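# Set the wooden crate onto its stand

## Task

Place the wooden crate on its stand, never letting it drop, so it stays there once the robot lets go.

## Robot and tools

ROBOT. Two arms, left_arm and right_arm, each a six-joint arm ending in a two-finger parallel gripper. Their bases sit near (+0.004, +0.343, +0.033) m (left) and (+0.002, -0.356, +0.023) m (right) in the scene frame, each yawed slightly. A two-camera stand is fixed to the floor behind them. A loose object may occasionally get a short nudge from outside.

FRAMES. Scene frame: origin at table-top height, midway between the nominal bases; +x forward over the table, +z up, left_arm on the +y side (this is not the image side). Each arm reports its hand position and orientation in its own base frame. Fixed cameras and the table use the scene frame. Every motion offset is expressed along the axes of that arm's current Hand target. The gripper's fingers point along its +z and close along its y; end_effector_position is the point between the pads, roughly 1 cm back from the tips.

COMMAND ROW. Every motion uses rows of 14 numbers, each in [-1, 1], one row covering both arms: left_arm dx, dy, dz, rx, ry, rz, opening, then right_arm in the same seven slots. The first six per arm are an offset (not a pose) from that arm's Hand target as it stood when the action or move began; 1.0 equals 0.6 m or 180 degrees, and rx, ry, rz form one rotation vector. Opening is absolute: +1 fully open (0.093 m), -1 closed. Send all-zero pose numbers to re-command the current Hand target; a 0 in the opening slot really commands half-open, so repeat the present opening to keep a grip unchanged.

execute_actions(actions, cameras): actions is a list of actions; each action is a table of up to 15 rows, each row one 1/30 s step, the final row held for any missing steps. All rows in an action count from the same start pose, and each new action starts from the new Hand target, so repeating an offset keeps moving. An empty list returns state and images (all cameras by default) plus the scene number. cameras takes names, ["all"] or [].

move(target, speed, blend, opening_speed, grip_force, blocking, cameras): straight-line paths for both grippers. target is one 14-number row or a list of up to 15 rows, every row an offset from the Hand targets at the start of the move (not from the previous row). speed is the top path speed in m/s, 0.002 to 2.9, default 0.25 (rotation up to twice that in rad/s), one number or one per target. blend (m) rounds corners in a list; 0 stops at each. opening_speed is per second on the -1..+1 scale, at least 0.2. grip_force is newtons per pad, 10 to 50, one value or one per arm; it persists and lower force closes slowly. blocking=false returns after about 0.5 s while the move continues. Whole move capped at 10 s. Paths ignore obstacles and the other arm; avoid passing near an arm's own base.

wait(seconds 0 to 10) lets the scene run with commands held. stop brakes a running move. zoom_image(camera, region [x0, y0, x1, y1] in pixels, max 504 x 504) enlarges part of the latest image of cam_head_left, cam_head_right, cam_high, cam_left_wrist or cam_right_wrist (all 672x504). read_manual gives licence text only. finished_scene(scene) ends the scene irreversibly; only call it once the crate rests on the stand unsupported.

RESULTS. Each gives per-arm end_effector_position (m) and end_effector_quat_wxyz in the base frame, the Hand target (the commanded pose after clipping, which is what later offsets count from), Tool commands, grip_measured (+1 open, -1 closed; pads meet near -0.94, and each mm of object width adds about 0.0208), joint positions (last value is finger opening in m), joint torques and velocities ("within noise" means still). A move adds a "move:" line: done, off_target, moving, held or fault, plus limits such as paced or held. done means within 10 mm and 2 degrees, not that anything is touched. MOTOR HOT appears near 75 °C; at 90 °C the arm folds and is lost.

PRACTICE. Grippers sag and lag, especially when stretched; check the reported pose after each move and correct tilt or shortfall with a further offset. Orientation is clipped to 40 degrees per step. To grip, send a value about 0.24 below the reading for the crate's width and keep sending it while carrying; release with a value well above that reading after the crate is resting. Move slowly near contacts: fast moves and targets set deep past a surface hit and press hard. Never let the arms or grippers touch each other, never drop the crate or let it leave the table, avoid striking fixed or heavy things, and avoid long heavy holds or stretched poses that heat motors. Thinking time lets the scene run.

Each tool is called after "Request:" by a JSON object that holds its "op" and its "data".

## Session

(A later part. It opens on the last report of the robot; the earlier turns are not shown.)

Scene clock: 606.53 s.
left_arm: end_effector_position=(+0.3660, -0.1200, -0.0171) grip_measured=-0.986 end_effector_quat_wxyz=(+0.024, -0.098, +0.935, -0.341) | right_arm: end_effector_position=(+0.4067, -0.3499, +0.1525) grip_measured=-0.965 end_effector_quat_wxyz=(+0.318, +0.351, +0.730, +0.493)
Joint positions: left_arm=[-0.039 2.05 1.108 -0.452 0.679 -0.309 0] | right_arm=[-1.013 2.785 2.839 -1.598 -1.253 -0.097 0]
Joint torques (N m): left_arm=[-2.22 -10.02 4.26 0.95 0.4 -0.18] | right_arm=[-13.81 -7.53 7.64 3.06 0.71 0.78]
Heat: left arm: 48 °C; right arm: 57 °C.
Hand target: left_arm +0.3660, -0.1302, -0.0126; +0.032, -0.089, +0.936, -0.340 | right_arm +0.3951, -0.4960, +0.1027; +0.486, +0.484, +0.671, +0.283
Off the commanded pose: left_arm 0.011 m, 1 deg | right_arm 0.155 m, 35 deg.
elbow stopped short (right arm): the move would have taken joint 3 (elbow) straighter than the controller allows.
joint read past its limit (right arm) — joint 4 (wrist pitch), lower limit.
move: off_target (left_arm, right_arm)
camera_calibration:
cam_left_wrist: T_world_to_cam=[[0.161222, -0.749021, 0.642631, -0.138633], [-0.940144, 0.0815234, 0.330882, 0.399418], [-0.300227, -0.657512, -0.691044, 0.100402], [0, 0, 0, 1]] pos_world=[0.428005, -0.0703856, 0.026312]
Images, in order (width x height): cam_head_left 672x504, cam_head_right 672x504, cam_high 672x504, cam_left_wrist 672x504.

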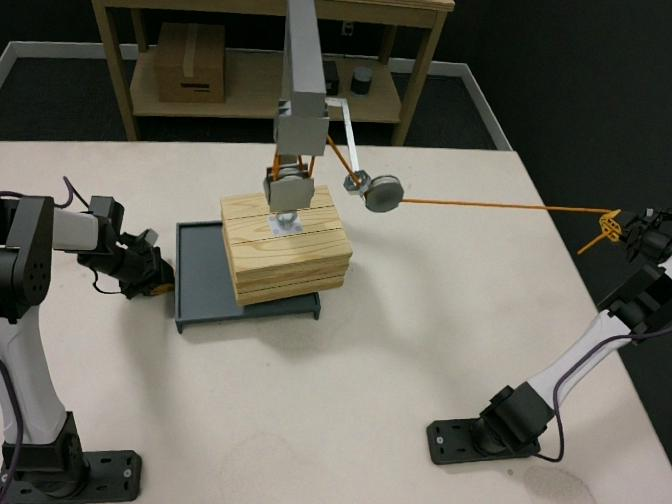

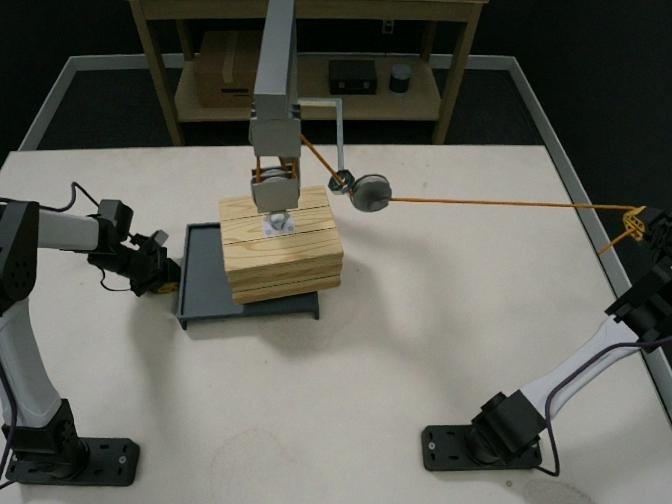

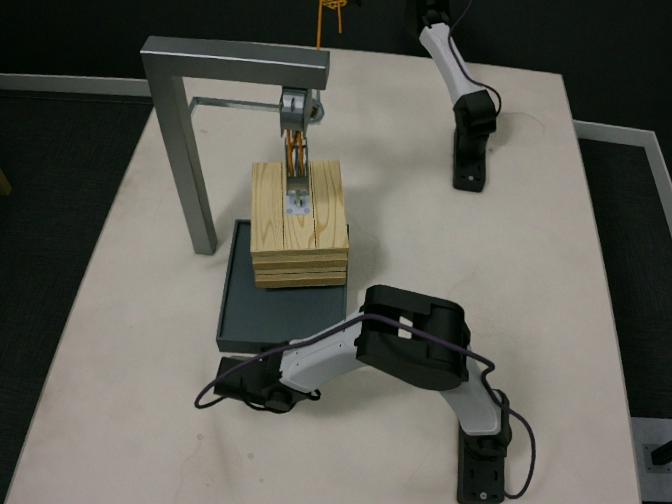

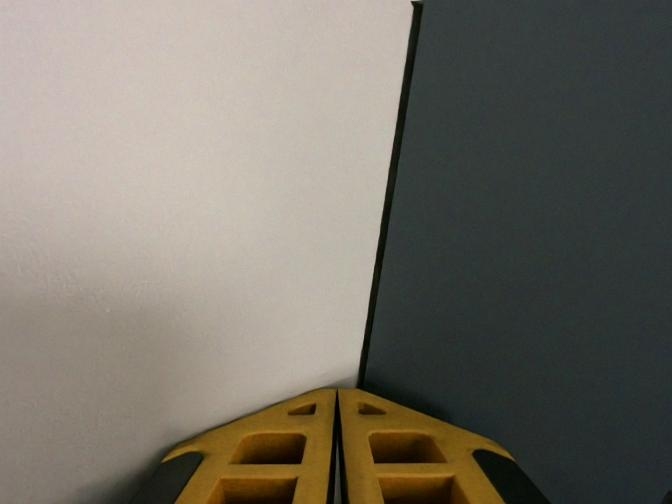

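Request:
{"op": "move", "data": {"target": [0.026,-0.09,0.0755,0,-0.0107,-0.0128,-1,0,0,0,0,0,0,-1], "speed": 0.06, "cameras": ["cam_left_wrist","cam_head_left","cam_high","cam_head_right"]}}

Request:
{"op": "zoom_image", "data": {"camera": "cam_head_right", "region": [170, 170, 400, 350]}}

Request:
{"op": "zoom_image", "data": {"camera": "cam_high", "region": [190, 130, 390, 330]}}

Scene clock: 620.23 s.
left_arm: end_effector_position=(+0.3651, -0.1949, -0.0161) grip_measured=-0.986 end_effector_quat_wxyz=(+0.033, -0.119, +0.933, -0.339) | right_arm: end_effector_position=(+0.4067, -0.3499, +0.1525) grip_measured=-0.965 end_effector_quat_wxyz=(+0.318, +0.351, +0.730, +0.493)
Joint positions: left_arm=[-0.257 2.032 1.065 -0.235 0.603 -0.627 0] | right_arm=[-1.013 2.785 2.839 -1.598 -1.253 -0.097 0]
Joint torques (N m): left_arm=[-1.61 -9.47 4.82 1.26 0.3 -0.14] | right_arm=[-13.83 -7.51 7.62 3.06 0.72 0.78]
Heat: left arm: 47 °C; right arm: 56 °C.
Hand target: left_arm +0.3640, -0.2023, -0.0126; +0.041, -0.114, +0.933, -0.339 | right_arm +0.3951, -0.4960, +0.1027; +0.486, +0.484, +0.671, +0.283
Off the commanded pose: left_arm 0.008 m, 1 deg | right_arm 0.155 m, 35 deg.
elbow stopped short (right arm): the move would have taken joint 3 (elbow) straighter than the controller allows.
joint read past its limit (right arm) — joint 4 (wrist pitch), lower limit.
move: off_target (right_arm)
camera_calibration:
cam_left_wrist: T_world_to_cam=[[0.194705, -0.742806, 0.640569, -0.206285], [-0.943547, 0.0365769, 0.329212, 0.396832], [-0.267971, -0.668507, -0.693751, 0.0376245], [0, 0, 0, 1]] pos_world=[0.424677, -0.142592, 0.0275998]
Images, in order (width x height): cam_head_left 672x504, cam_head_right 672x504, cam_high 672x504, cam_left_wrist 672x504.

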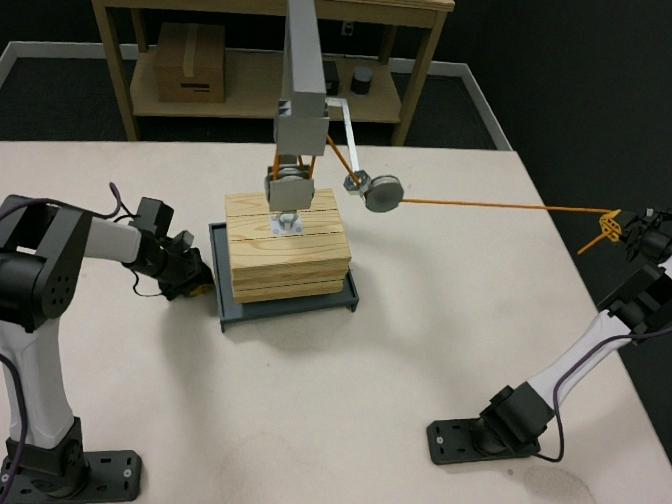

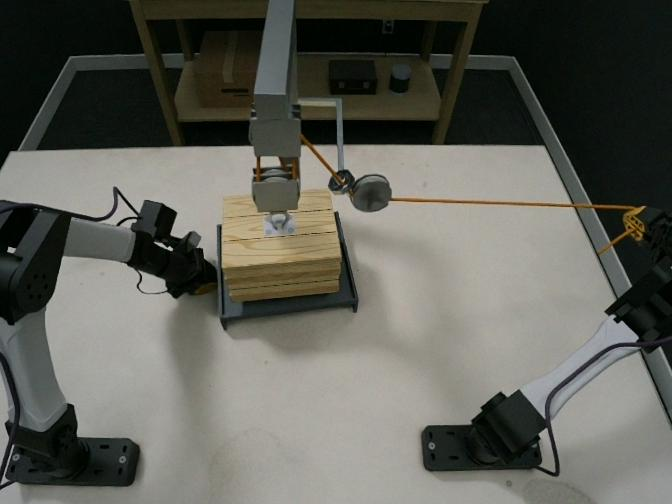

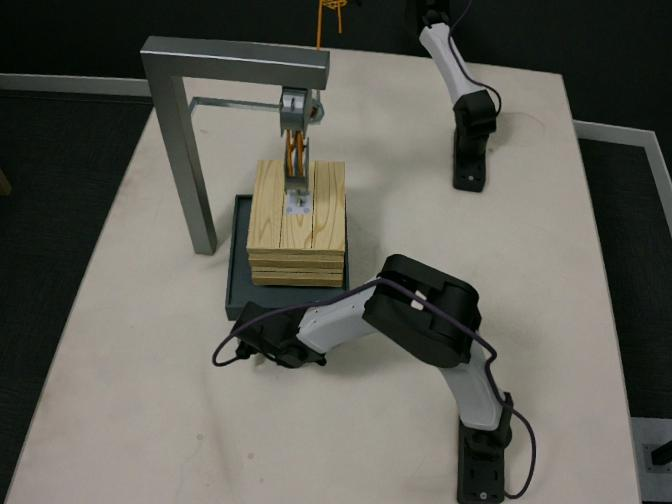

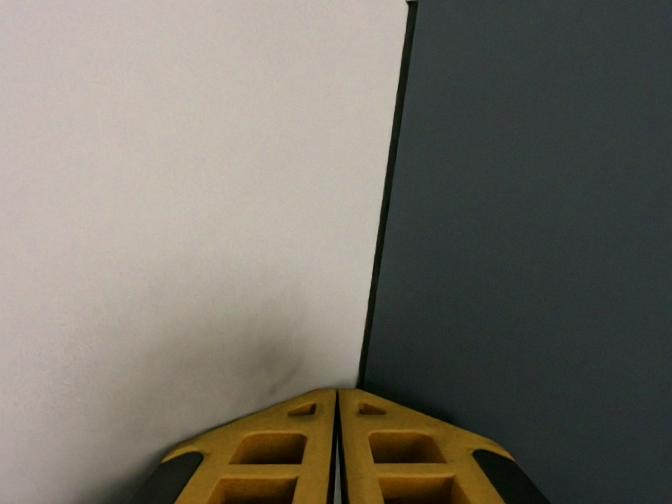

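Scaled by 2.191 from the camera's 672x504 image, which has a finer 960x720 frame.

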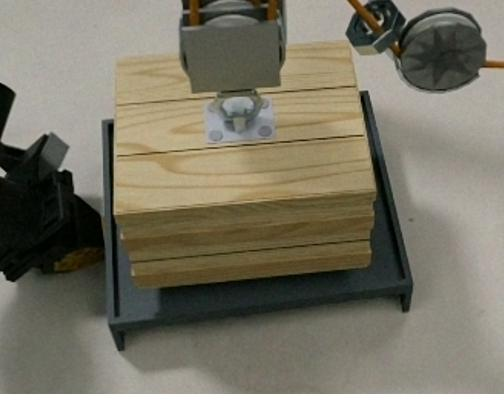

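Scaled by 2.520 from the camera's 672x504 image, which has a finer 960x720 frame.

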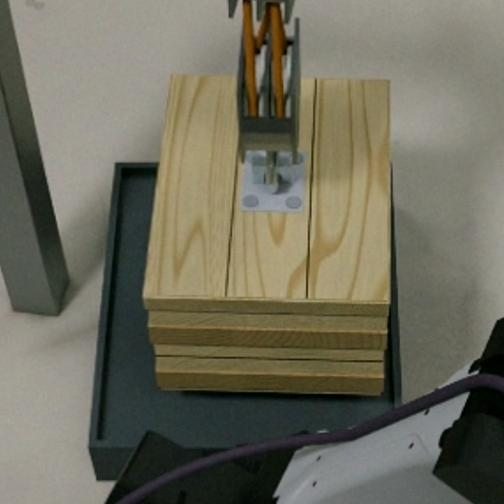

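Request:
{"op": "move", "data": {"target": [0.0,0.05,-0.05,0,0,0,-1,0.093,0.03,-0.024,0,0,0,-1], "speed": 0.04, "cameras": ["cam_head_left","cam_high","cam_head_right"]}}

Request:
{"op": "zoom_image", "data": {"camera": "cam_head_right", "region": [170, 170, 400, 350]}}

Request:
{"op": "zoom_image", "data": {"camera": "cam_high", "region": [190, 130, 390, 330]}}

Request:
{"op": "zoom_image", "data": {"camera": "cam_head_left", "region": [170, 170, 400, 350]}}

Scene clock: 647.57 s.
left_arm: end_effector_position=(+0.3560, -0.1670, -0.0167) grip_measured=-0.986 end_effector_quat_wxyz=(+0.036, -0.114, +0.932, -0.343) | right_arm: end_effector_position=(+0.4073, -0.3489, +0.1473) grip_measured=-0.965 end_effector_quat_wxyz=(+0.332, +0.325, +0.742, +0.483)
Joint positions: left_arm=[-0.181 1.997 1.006 -0.256 0.637 -0.532 0] | right_arm=[-1.011 2.795 2.839 -1.603 -1.253 -0.178 0]
Joint velocities: left_arm=[-0.012 -0.002 -0.007 0.154 0.037 0.081 0] | right_arm=[within noise]
Joint torques (N m): left_arm=[1.35 -11.02 4.51 0.76 0.3 0.15] | right_arm=[-9.48 -8.27 7.45 2.04 0.6 0.73]
Heat: left arm: 47 °C; right arm: 56 °C.
Hand target: left_arm +0.3540, -0.1613, -0.0088; +0.041, -0.114, +0.933, -0.339 | right_arm +0.3853, -0.4364, +0.1020; +0.486, +0.484, +0.671, +0.283
Off the commanded pose: left_arm 0.010 m, 1 deg | right_arm 0.101 m, 35 deg.
joint read past its limit (right arm) — joint 4 (wrist pitch), lower limit.
move: off_target (right_arm)
Images, in order (width x height): cam_head_left 672x504, cam_head_right 672x504, cam_high 672x504.

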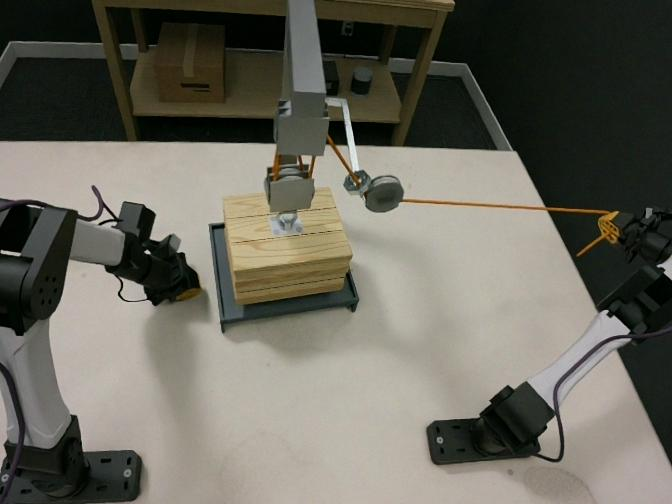

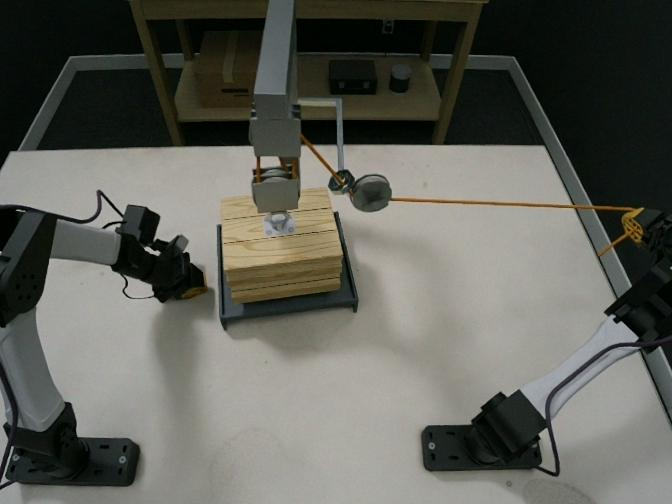

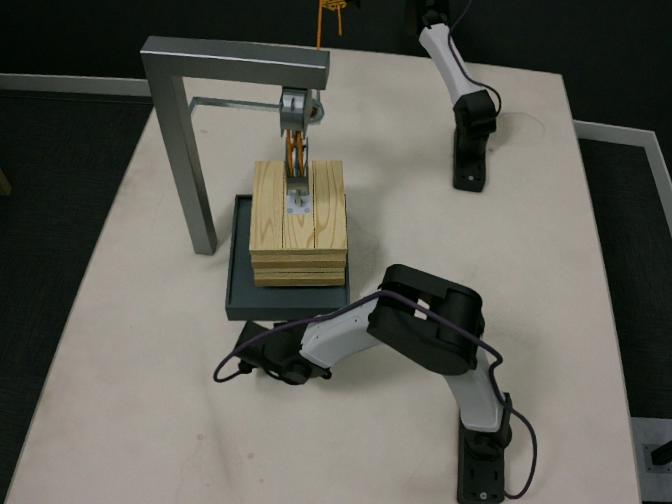

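Scaled by 2.191 from the camera's 672x504 image, which has a finer 960x720 frame.

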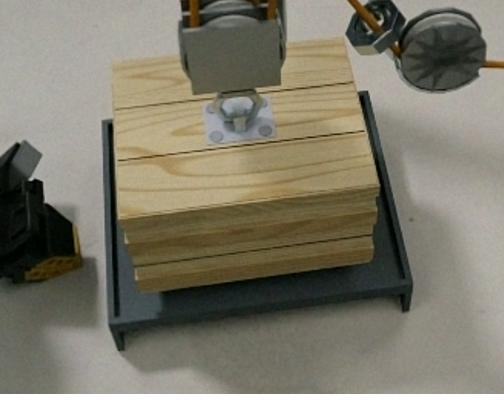

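Scaled by 2.520 from the camera's 672x504 image, which has a finer 960x720 frame.

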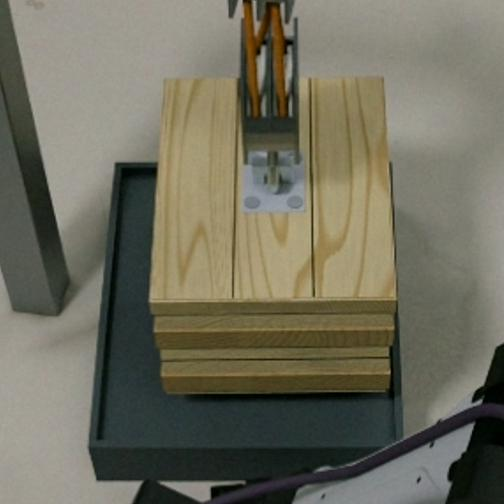

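Scaled by 2.191 from the camera's 672x504 image, which has a finer 960x720 frame.

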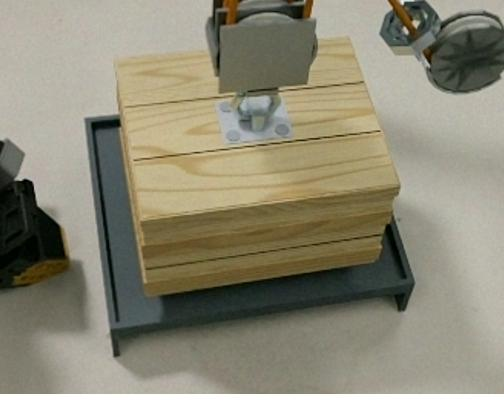

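Request:
{"op": "move", "data": {"target": [0,0,0,0,0,0,-1,0.124,0.04,-0.032,0,0,0,-1], "speed": 0.03, "cameras": ["cam_head_left","cam_high","cam_head_right"]}}

Request:
{"op": "zoom_image", "data": {"camera": "cam_head_right", "region": [170, 170, 400, 350]}}

Request:
{"op": "zoom_image", "data": {"camera": "cam_high", "region": [190, 130, 390, 330]}}

Request:
{"op": "zoom_image", "data": {"camera": "cam_head_left", "region": [170, 170, 400, 350]}}

Scene clock: 658.83 s.
left_arm: end_effector_position=(+0.3560, -0.1670, -0.0167) grip_measured=-0.986 end_effector_quat_wxyz=(+0.036, -0.114, +0.932, -0.343) | right_arm: end_effector_position=(+0.3775, -0.2952, +0.1120) grip_measured=-0.965 end_effector_quat_wxyz=(+0.441, +0.398, +0.694, +0.406)
Joint positions: left_arm=[-0.181 1.997 1.006 -0.256 0.637 -0.531 0] | right_arm=[-0.985 2.018 1.165 0.161 -1.114 0.626 0]
Joint torques (N m): left_arm=[1.43 -10.82 4.41 0.73 0.32 0.19] | right_arm=[-3.63 -10.3 6.09 2.06 2.08 0.48]
Heat: left arm: 49 °C; right arm: 52 °C.
Hand target: left_arm +0.3540, -0.1613, -0.0088; +0.041, -0.114, +0.933, -0.339 | right_arm +0.3720, -0.3571, +0.1015; +0.486, +0.484, +0.671, +0.283
Off the commanded pose: left_arm 0.010 m, 1 deg | right_arm 0.063 m, 18 deg.
move: off_target (right_arm)
Images, in order (width x height): cam_head_left 672x504, cam_head_right 672x504, cam_high 672x504.

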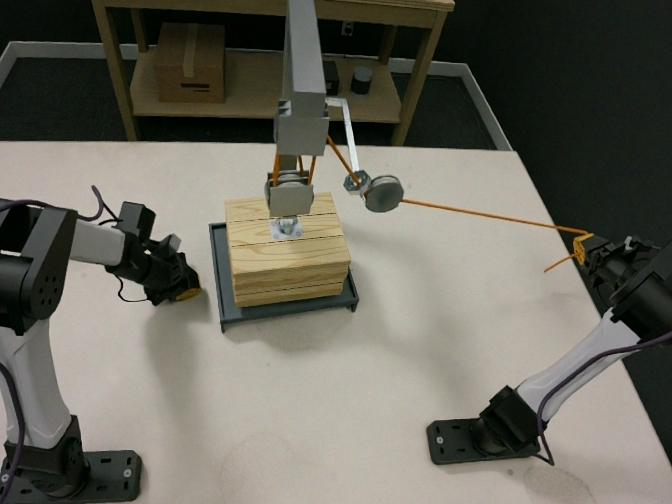

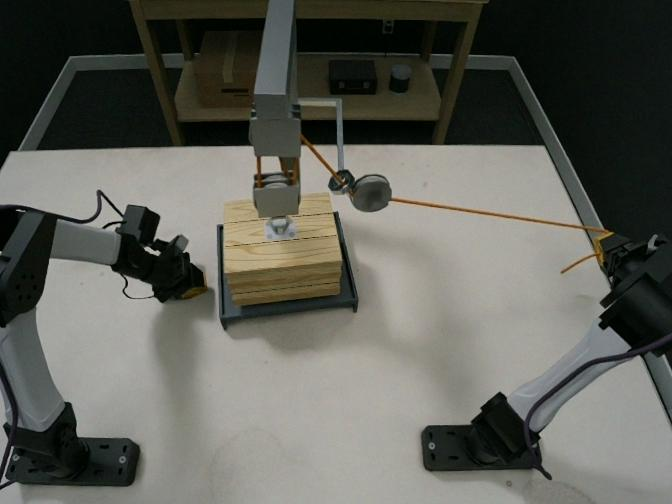

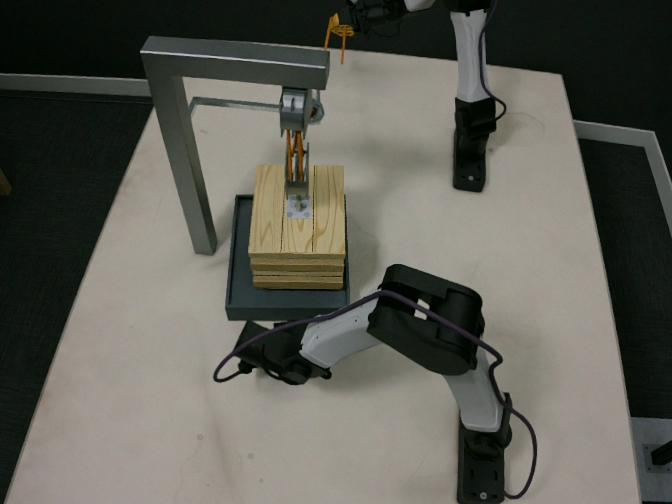

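Scaled by 2.191 from the camera's 672x504 image, which has a finer 960x720 frame.

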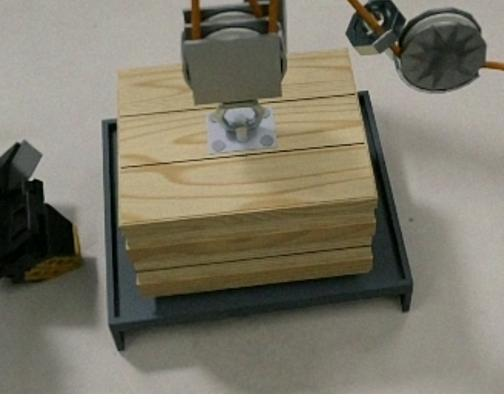

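Scaled by 2.520 from the camera's 672x504 image, which has a finer 960x720 frame.

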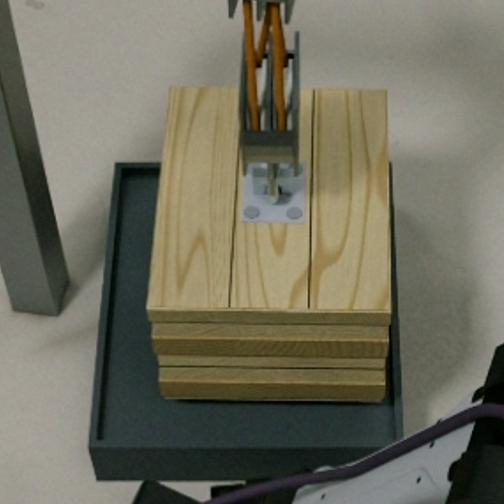

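Scaled by 2.191 from the camera's 672x504 image, which has a finer 960x720 frame.

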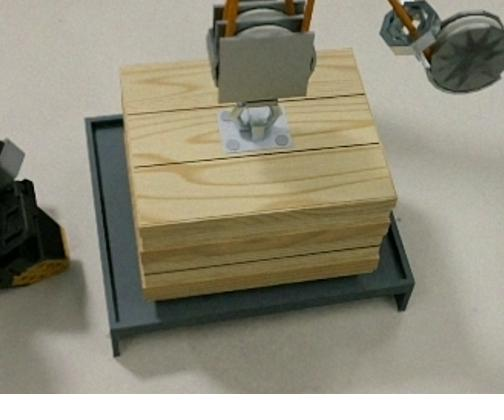

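Request:
{"op": "move", "data": {"target": [0,0,0,0,0,0,-1,0.06,0.02,-0.016,0,0,0,-1], "speed": 0.03, "cameras": ["cam_head_left","cam_high","cam_head_right"]}}

Request:
{"op": "zoom_image", "data": {"camera": "cam_head_right", "region": [170, 170, 400, 350]}}

Request:
{"op": "zoom_image", "data": {"camera": "cam_high", "region": [190, 130, 390, 330]}}

Scene clock: 669.47 s.
left_arm: end_effector_position=(+0.3560, -0.1670, -0.0167) grip_measured=-0.986 end_effector_quat_wxyz=(+0.036, -0.114, +0.932, -0.343) | right_arm: end_effector_position=(+0.3693, -0.2495, +0.1166) grip_measured=-0.965 end_effector_quat_wxyz=(+0.440, +0.384, +0.699, +0.412)
Joint positions: left_arm=[-0.181 1.997 1.006 -0.256 0.637 -0.531 0] | right_arm=[-0.938 1.889 0.978 0.262 -1.103 0.659 0]
Joint torques (N m): left_arm=[1.51 -10.91 4.42 0.72 0.33 0.14] | right_arm=[-4.53 -8.69 6.02 1.96 2.28 0.49]
Heat: left arm: 50 °C; right arm: 51 °C.
Hand target: left_arm +0.3540, -0.1613, -0.0088; +0.041, -0.114, +0.933, -0.339 | right_arm +0.3654, -0.3185, +0.1016; +0.486, +0.484, +0.670, +0.283
Off the commanded pose: left_arm 0.010 m, 1 deg | right_arm 0.071 m, 20 deg.
move: off_target (right_arm)
Images, in order (width x height): cam_head_left 672x504, cam_head_right 672x504, cam_high 672x504.

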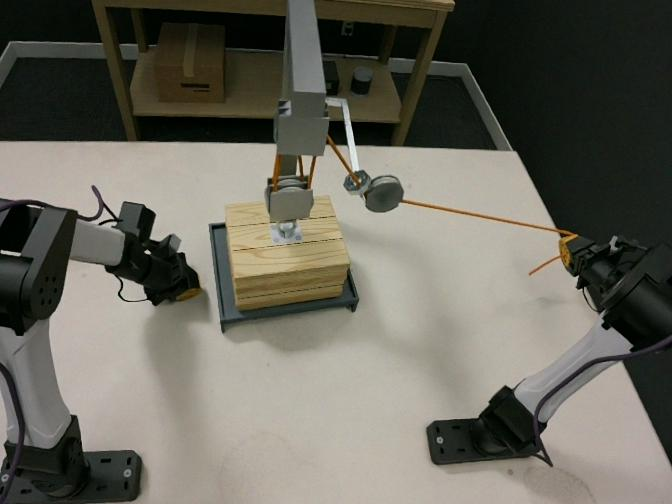

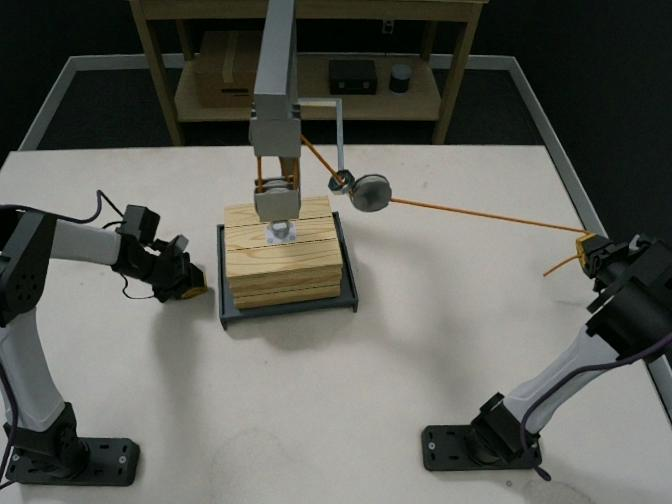

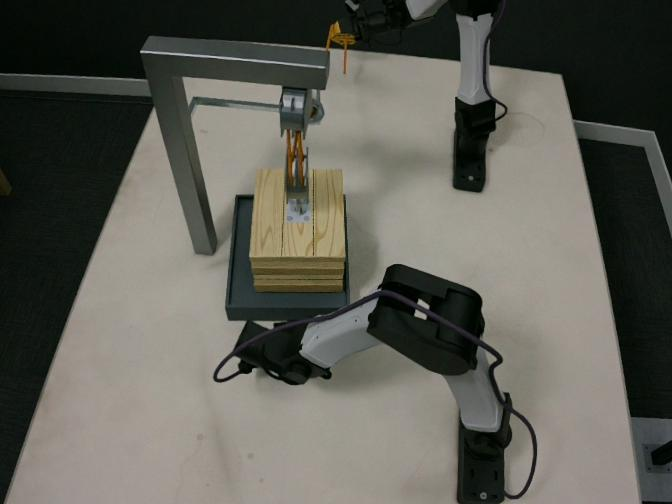

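Scaled by 2.191 from the camera's 672x504 image, which has a finer 960x720 frame.

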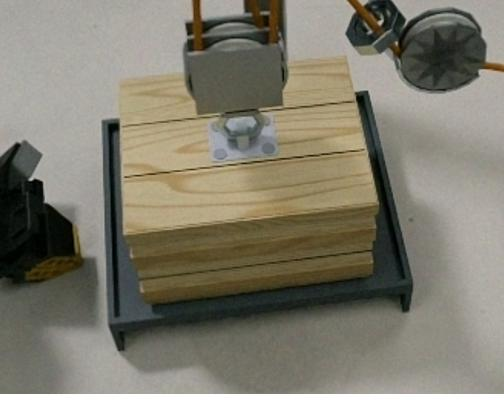

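Scaled by 2.520 from the camera's 672x504 image, which has a finer 960x720 frame.

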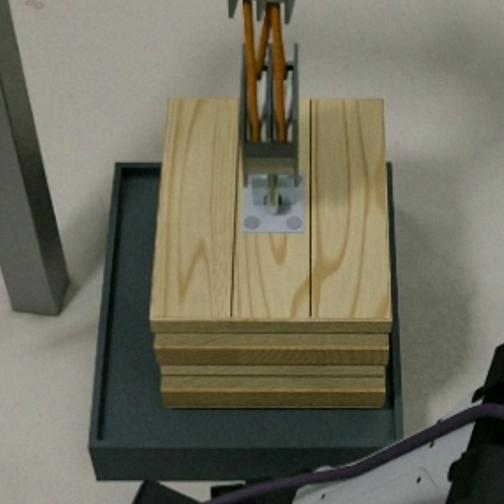

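Request:
{"op": "move", "data": {"target": [[-0.002,-0.069,-0.245,0,0,0,-1,0,0,0,0,0,0,-1],[0.281,-0.21,-0.148,-0.0668,-0.2205,0.314,-1,0,0,0,0,0,0,-1],[0.254,-0.261,0.0555,-0.0668,-0.2205,0.314,-1,0,0,0,0,0,0,-1]], "speed": 0.2, "blend": [0.03,0.03,0], "cameras": ["cam_left_wrist","cam_head_left","cam_high","cam_head_right"]}}

Request:
{"op": "zoom_image", "data": {"camera": "cam_high", "region": [190, 130, 390, 330]}}

Scene clock: 688.30 s.
left_arm: end_effector_position=(+0.2343, -0.3277, +0.0581) grip_measured=-0.986 end_effector_quat_wxyz=(+0.468, +0.229, +0.844, -0.127) | right_arm: end_effector_position=(+0.3696, -0.2499, +0.1172) grip_measured=-0.965 end_effector_quat_wxyz=(+0.442, +0.382, +0.699, +0.411)
Joint positions: left_arm=[-1.161 1.673 0.617 0.399 -0.524 -0.368 0] | right_arm=[-0.938 1.889 0.978 0.268 -1.103 0.659 0]
Joint torques (N m): left_arm=[0.5 -4.62 8.25 2.02 -0.38 0.14] | right_arm=[-4.56 -8.61 5.81 2.01 2.3 0.51]
Heat: left arm: 50 °C; right arm: 49 °C.
Hand target: left_arm +0.2399, -0.3352, +0.0662; +0.483, +0.225, +0.837, -0.130 | right_arm +0.3654, -0.3185, +0.1016; +0.486, +0.484, +0.670, +0.283
Off the commanded pose: left_arm 0.013 m, 2 deg | right_arm 0.070 m, 20 deg.
move: off_target (left_arm, right_arm)
camera_calibration:
cam_left_wrist: T_world_to_cam=[[-0.508471, -0.861073, -0.00337042, -0.163633], [-0.71436, 0.424015, -0.556687, 0.378546], [0.480777, -0.280652, -0.830715, -0.0751352], [0, 0, 0, 1]] pos_world=[0.223339, -0.322496, 0.147764]
Images, in order (width x height): cam_head_left 672x504, cam_head_right 672x504, cam_high 672x504, cam_left_wrist 672x504.

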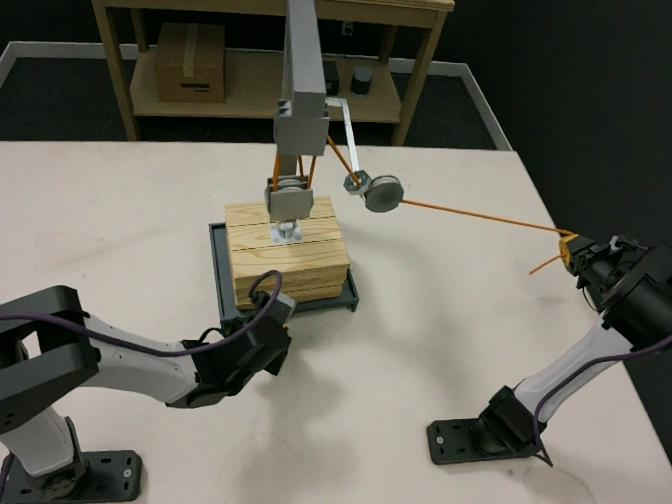

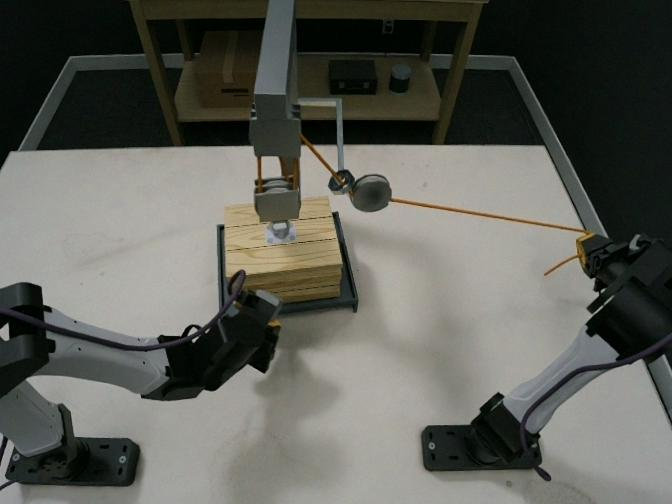

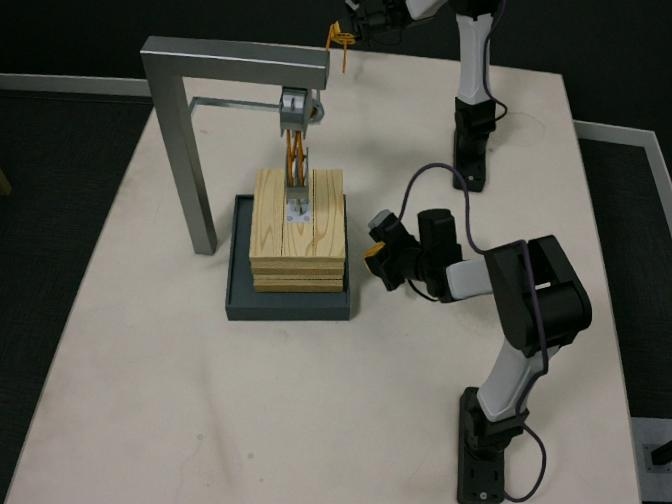

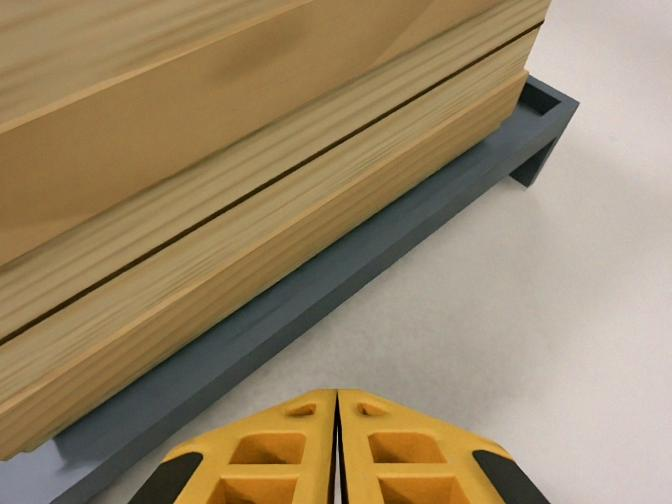

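Scaled by 2.520 from the camera's 672x504 image, which has a finer 960x720 frame.

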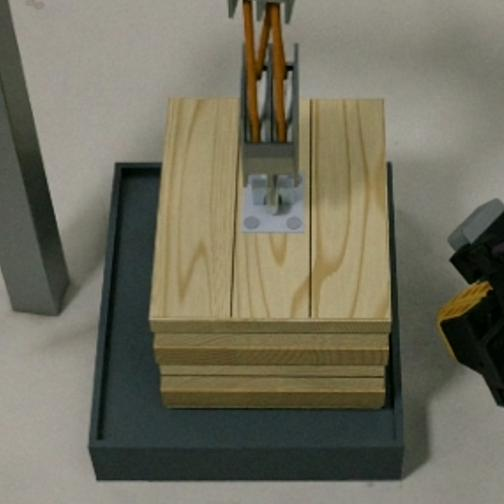

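Request:
{"op": "move", "data": {"target": [0,0,0,0,0,0,-1,0.04,0.013,-0.011,0,0,0,-1], "speed": 0.03, "cameras": ["cam_left_wrist","cam_head_right","cam_high"]}}

Request:
{"op": "zoom_image", "data": {"camera": "cam_high", "region": [190, 130, 390, 330]}}

Scene clock: 697.37 s.
left_arm: end_effector_position=(+0.2343, -0.3278, +0.0582) grip_measured=-0.986 end_effector_quat_wxyz=(+0.469, +0.229, +0.844, -0.127) | right_arm: end_effector_position=(+0.3640, -0.2253, +0.1169) grip_measured=-0.965 end_effector_quat_wxyz=(+0.444, +0.382, +0.701, +0.406)
Joint positions: left_arm=[-1.161 1.673 0.617 0.4 -0.524 -0.368 0] | right_arm=[-0.906 1.813 0.864 0.339 -1.07 0.69 0]
Joint torques (N m): left_arm=[0.4 -4.94 8.12 1.98 -0.38 0.15] | right_arm=[-4.57 -7.8 5.75 1.9 2.28 0.48]
Heat: left arm: 47 °C; right arm: 48 °C.
Hand target: left_arm +0.2399, -0.3352, +0.0662; +0.483, +0.225, +0.837, -0.130 | right_arm +0.3609, -0.2929, +0.1016; +0.486, +0.484, +0.670, +0.283
Off the commanded pose: left_arm 0.012 m, 2 deg | right_arm 0.069 m, 19 deg.
move: off_target (left_arm, right_arm)
camera_calibration:
cam_left_wrist: T_world_to_cam=[[-0.508626, -0.860982, -0.00321881, -0.163592], [-0.713981, 0.423868, -0.557285, 0.378561], [0.481177, -0.281151, -0.830315, -0.0753611], [0, 0, 0, 1]] pos_world=[0.22334, -0.322498, 0.147866]
Images, in order (width x height): cam_head_right 672x504, cam_high 672x504, cam_left_wrist 672x504.

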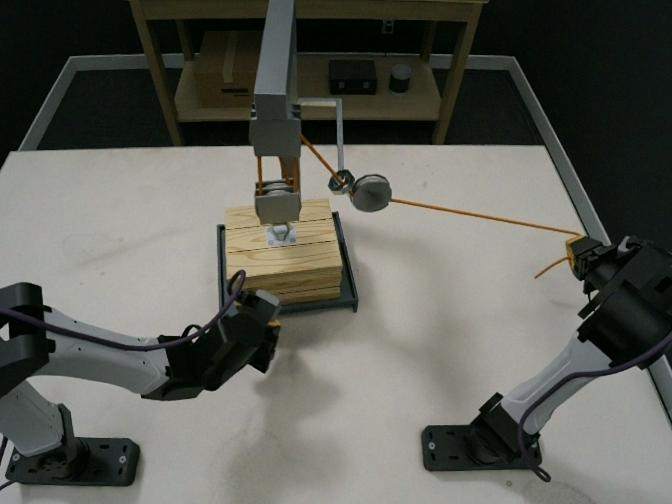

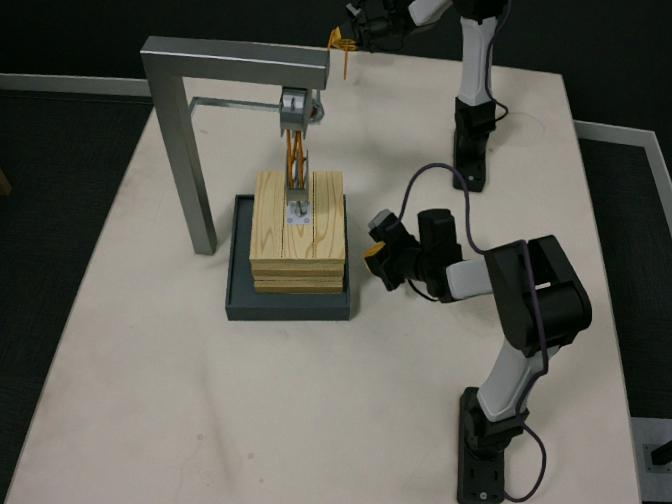

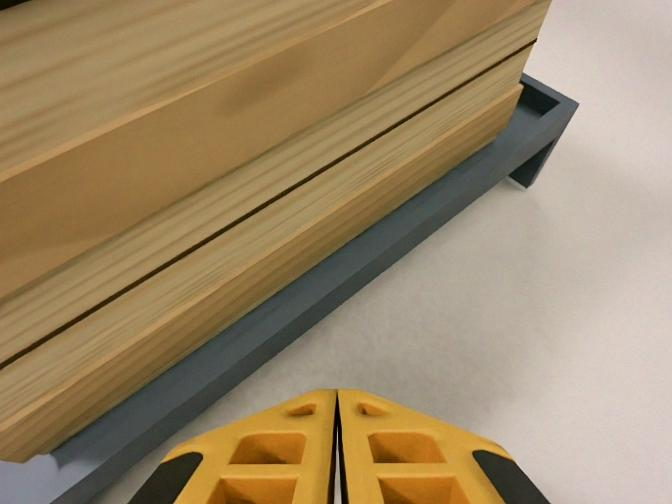

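Scaled by 2.520 from the camera's 672x504 image, which has a finer 960x720 frame.

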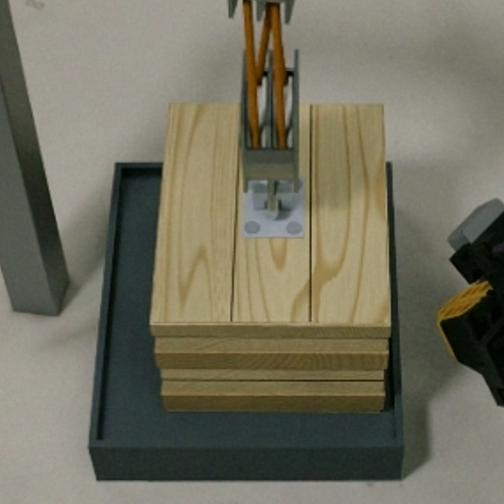

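Request:
{"op": "zoom_image", "data": {"camera": "cam_left_wrist", "region": [350, 50, 600, 300]}}

Request:
{"op": "zoom_image", "data": {"camera": "cam_left_wrist", "region": [0, 250, 300, 504]}}

Scaled by 2.016 from the camera's 672x504 image, which has a finer 960x720 frame.

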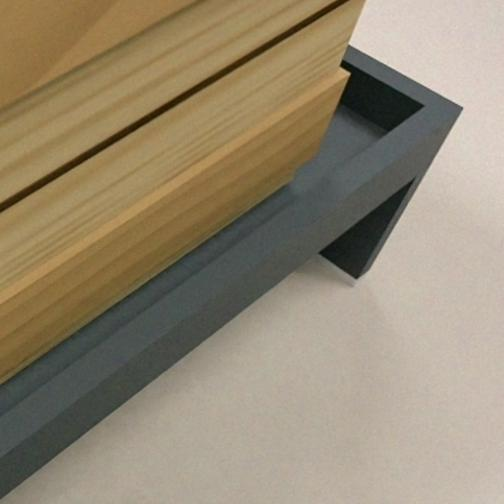

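Scaled by 1.680 from the camera's 672x504 image, which has a finer 960x720 frame.

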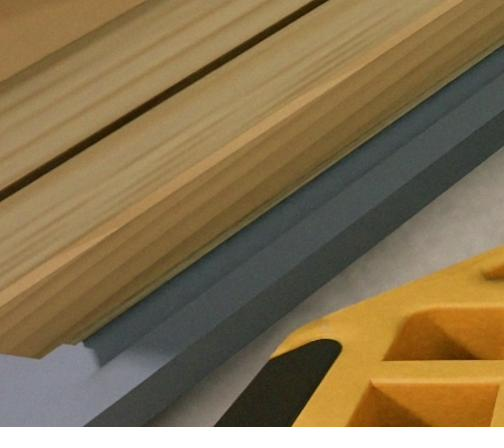

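Request:
{"op": "move", "data": {"target": [0,0,0,0,0,0,-1,0.06,0.02,-0.016,0,0,0,-1], "speed": 0.03, "cameras": ["cam_left_wrist","cam_head_right","cam_high"]}}

Request:
{"op": "zoom_image", "data": {"camera": "cam_high", "region": [190, 130, 390, 330]}}

Request:
{"op": "zoom_image", "data": {"camera": "cam_left_wrist", "region": [350, 50, 600, 300]}}

Scene clock: 703.97 s.
left_arm: end_effector_position=(+0.2343, -0.3278, +0.0582) grip_measured=-0.986 end_effector_quat_wxyz=(+0.469, +0.229, +0.844, -0.127) | right_arm: end_effector_position=(+0.3585, -0.2134, +0.1074) grip_measured=-0.965 end_effector_quat_wxyz=(+0.458, +0.417, +0.696, +0.363)
Joint positions: left_arm=[-1.161 1.673 0.617 0.4 -0.524 -0.368 0] | right_arm=[-0.863 1.733 0.729 0.454 -0.918 0.757 0]
Joint torques (N m): left_arm=[0.32 -4.98 8.32 1.98 -0.42 0.16] | right_arm=[-2.04 -7.65 5.18 1.85 1.56 0.4]
Heat: left arm: 46 °C; right arm: 48 °C.
Hand target: left_arm +0.2399, -0.3352, +0.0662; +0.483, +0.225, +0.837, -0.130 | right_arm +0.3543, -0.2541, +0.1017; +0.486, +0.484, +0.670, +0.283
Off the commanded pose: left_arm 0.012 m, 2 deg | right_arm 0.041 m, 13 deg.
move: off_target (left_arm, right_arm)
camera_calibration:
cam_left_wrist: T_world_to_cam=[[-0.508626, -0.860982, -0.00321881, -0.163592], [-0.713981, 0.423868, -0.557285, 0.378561], [0.481177, -0.281151, -0.830315, -0.0753611], [0, 0, 0, 1]] pos_world=[0.22334, -0.322498, 0.147866]
Images, in order (width x height): cam_head_right 672x504, cam_high 672x504, cam_left_wrist 672x504.

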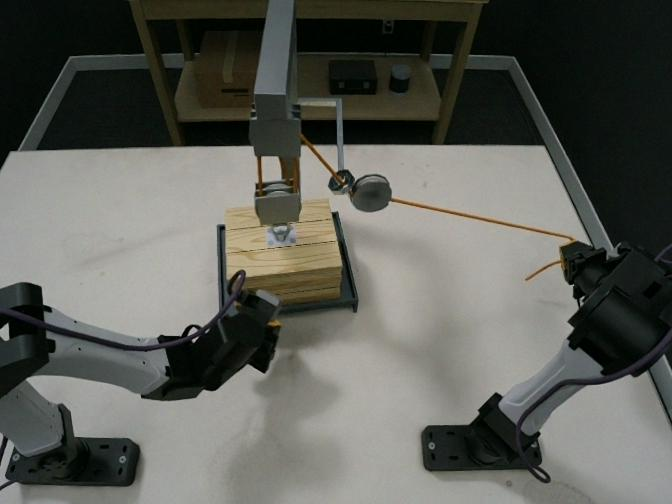

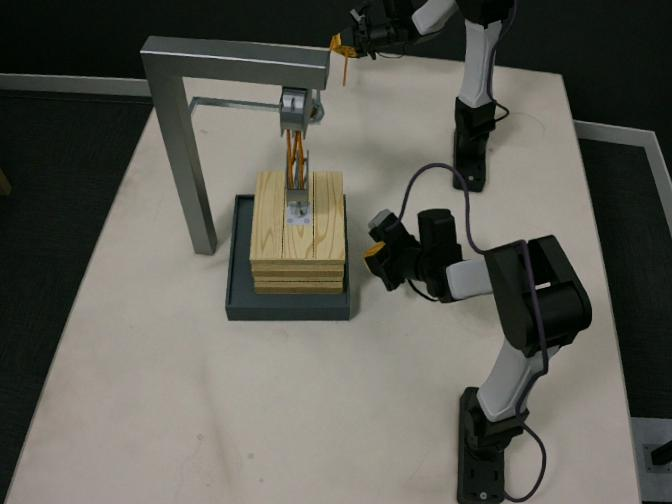

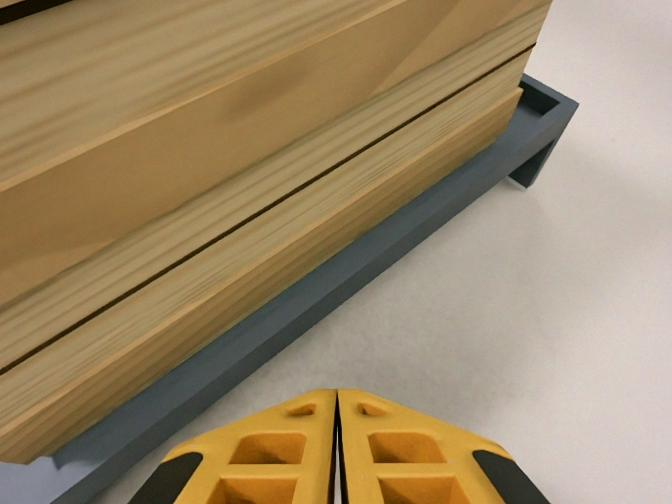

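Scaled by 2.520 from the camera's 672x504 image, which has a finer 960x720 frame.

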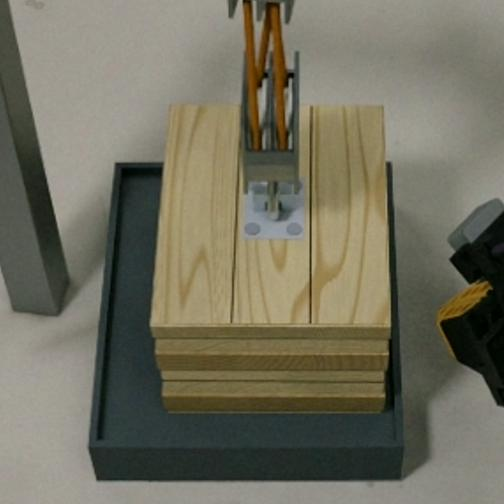

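Scaled by 2.016 from the camera's 672x504 image, which has a finer 960x720 frame.

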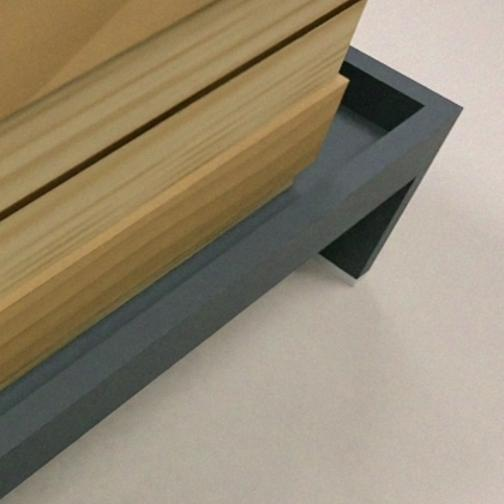

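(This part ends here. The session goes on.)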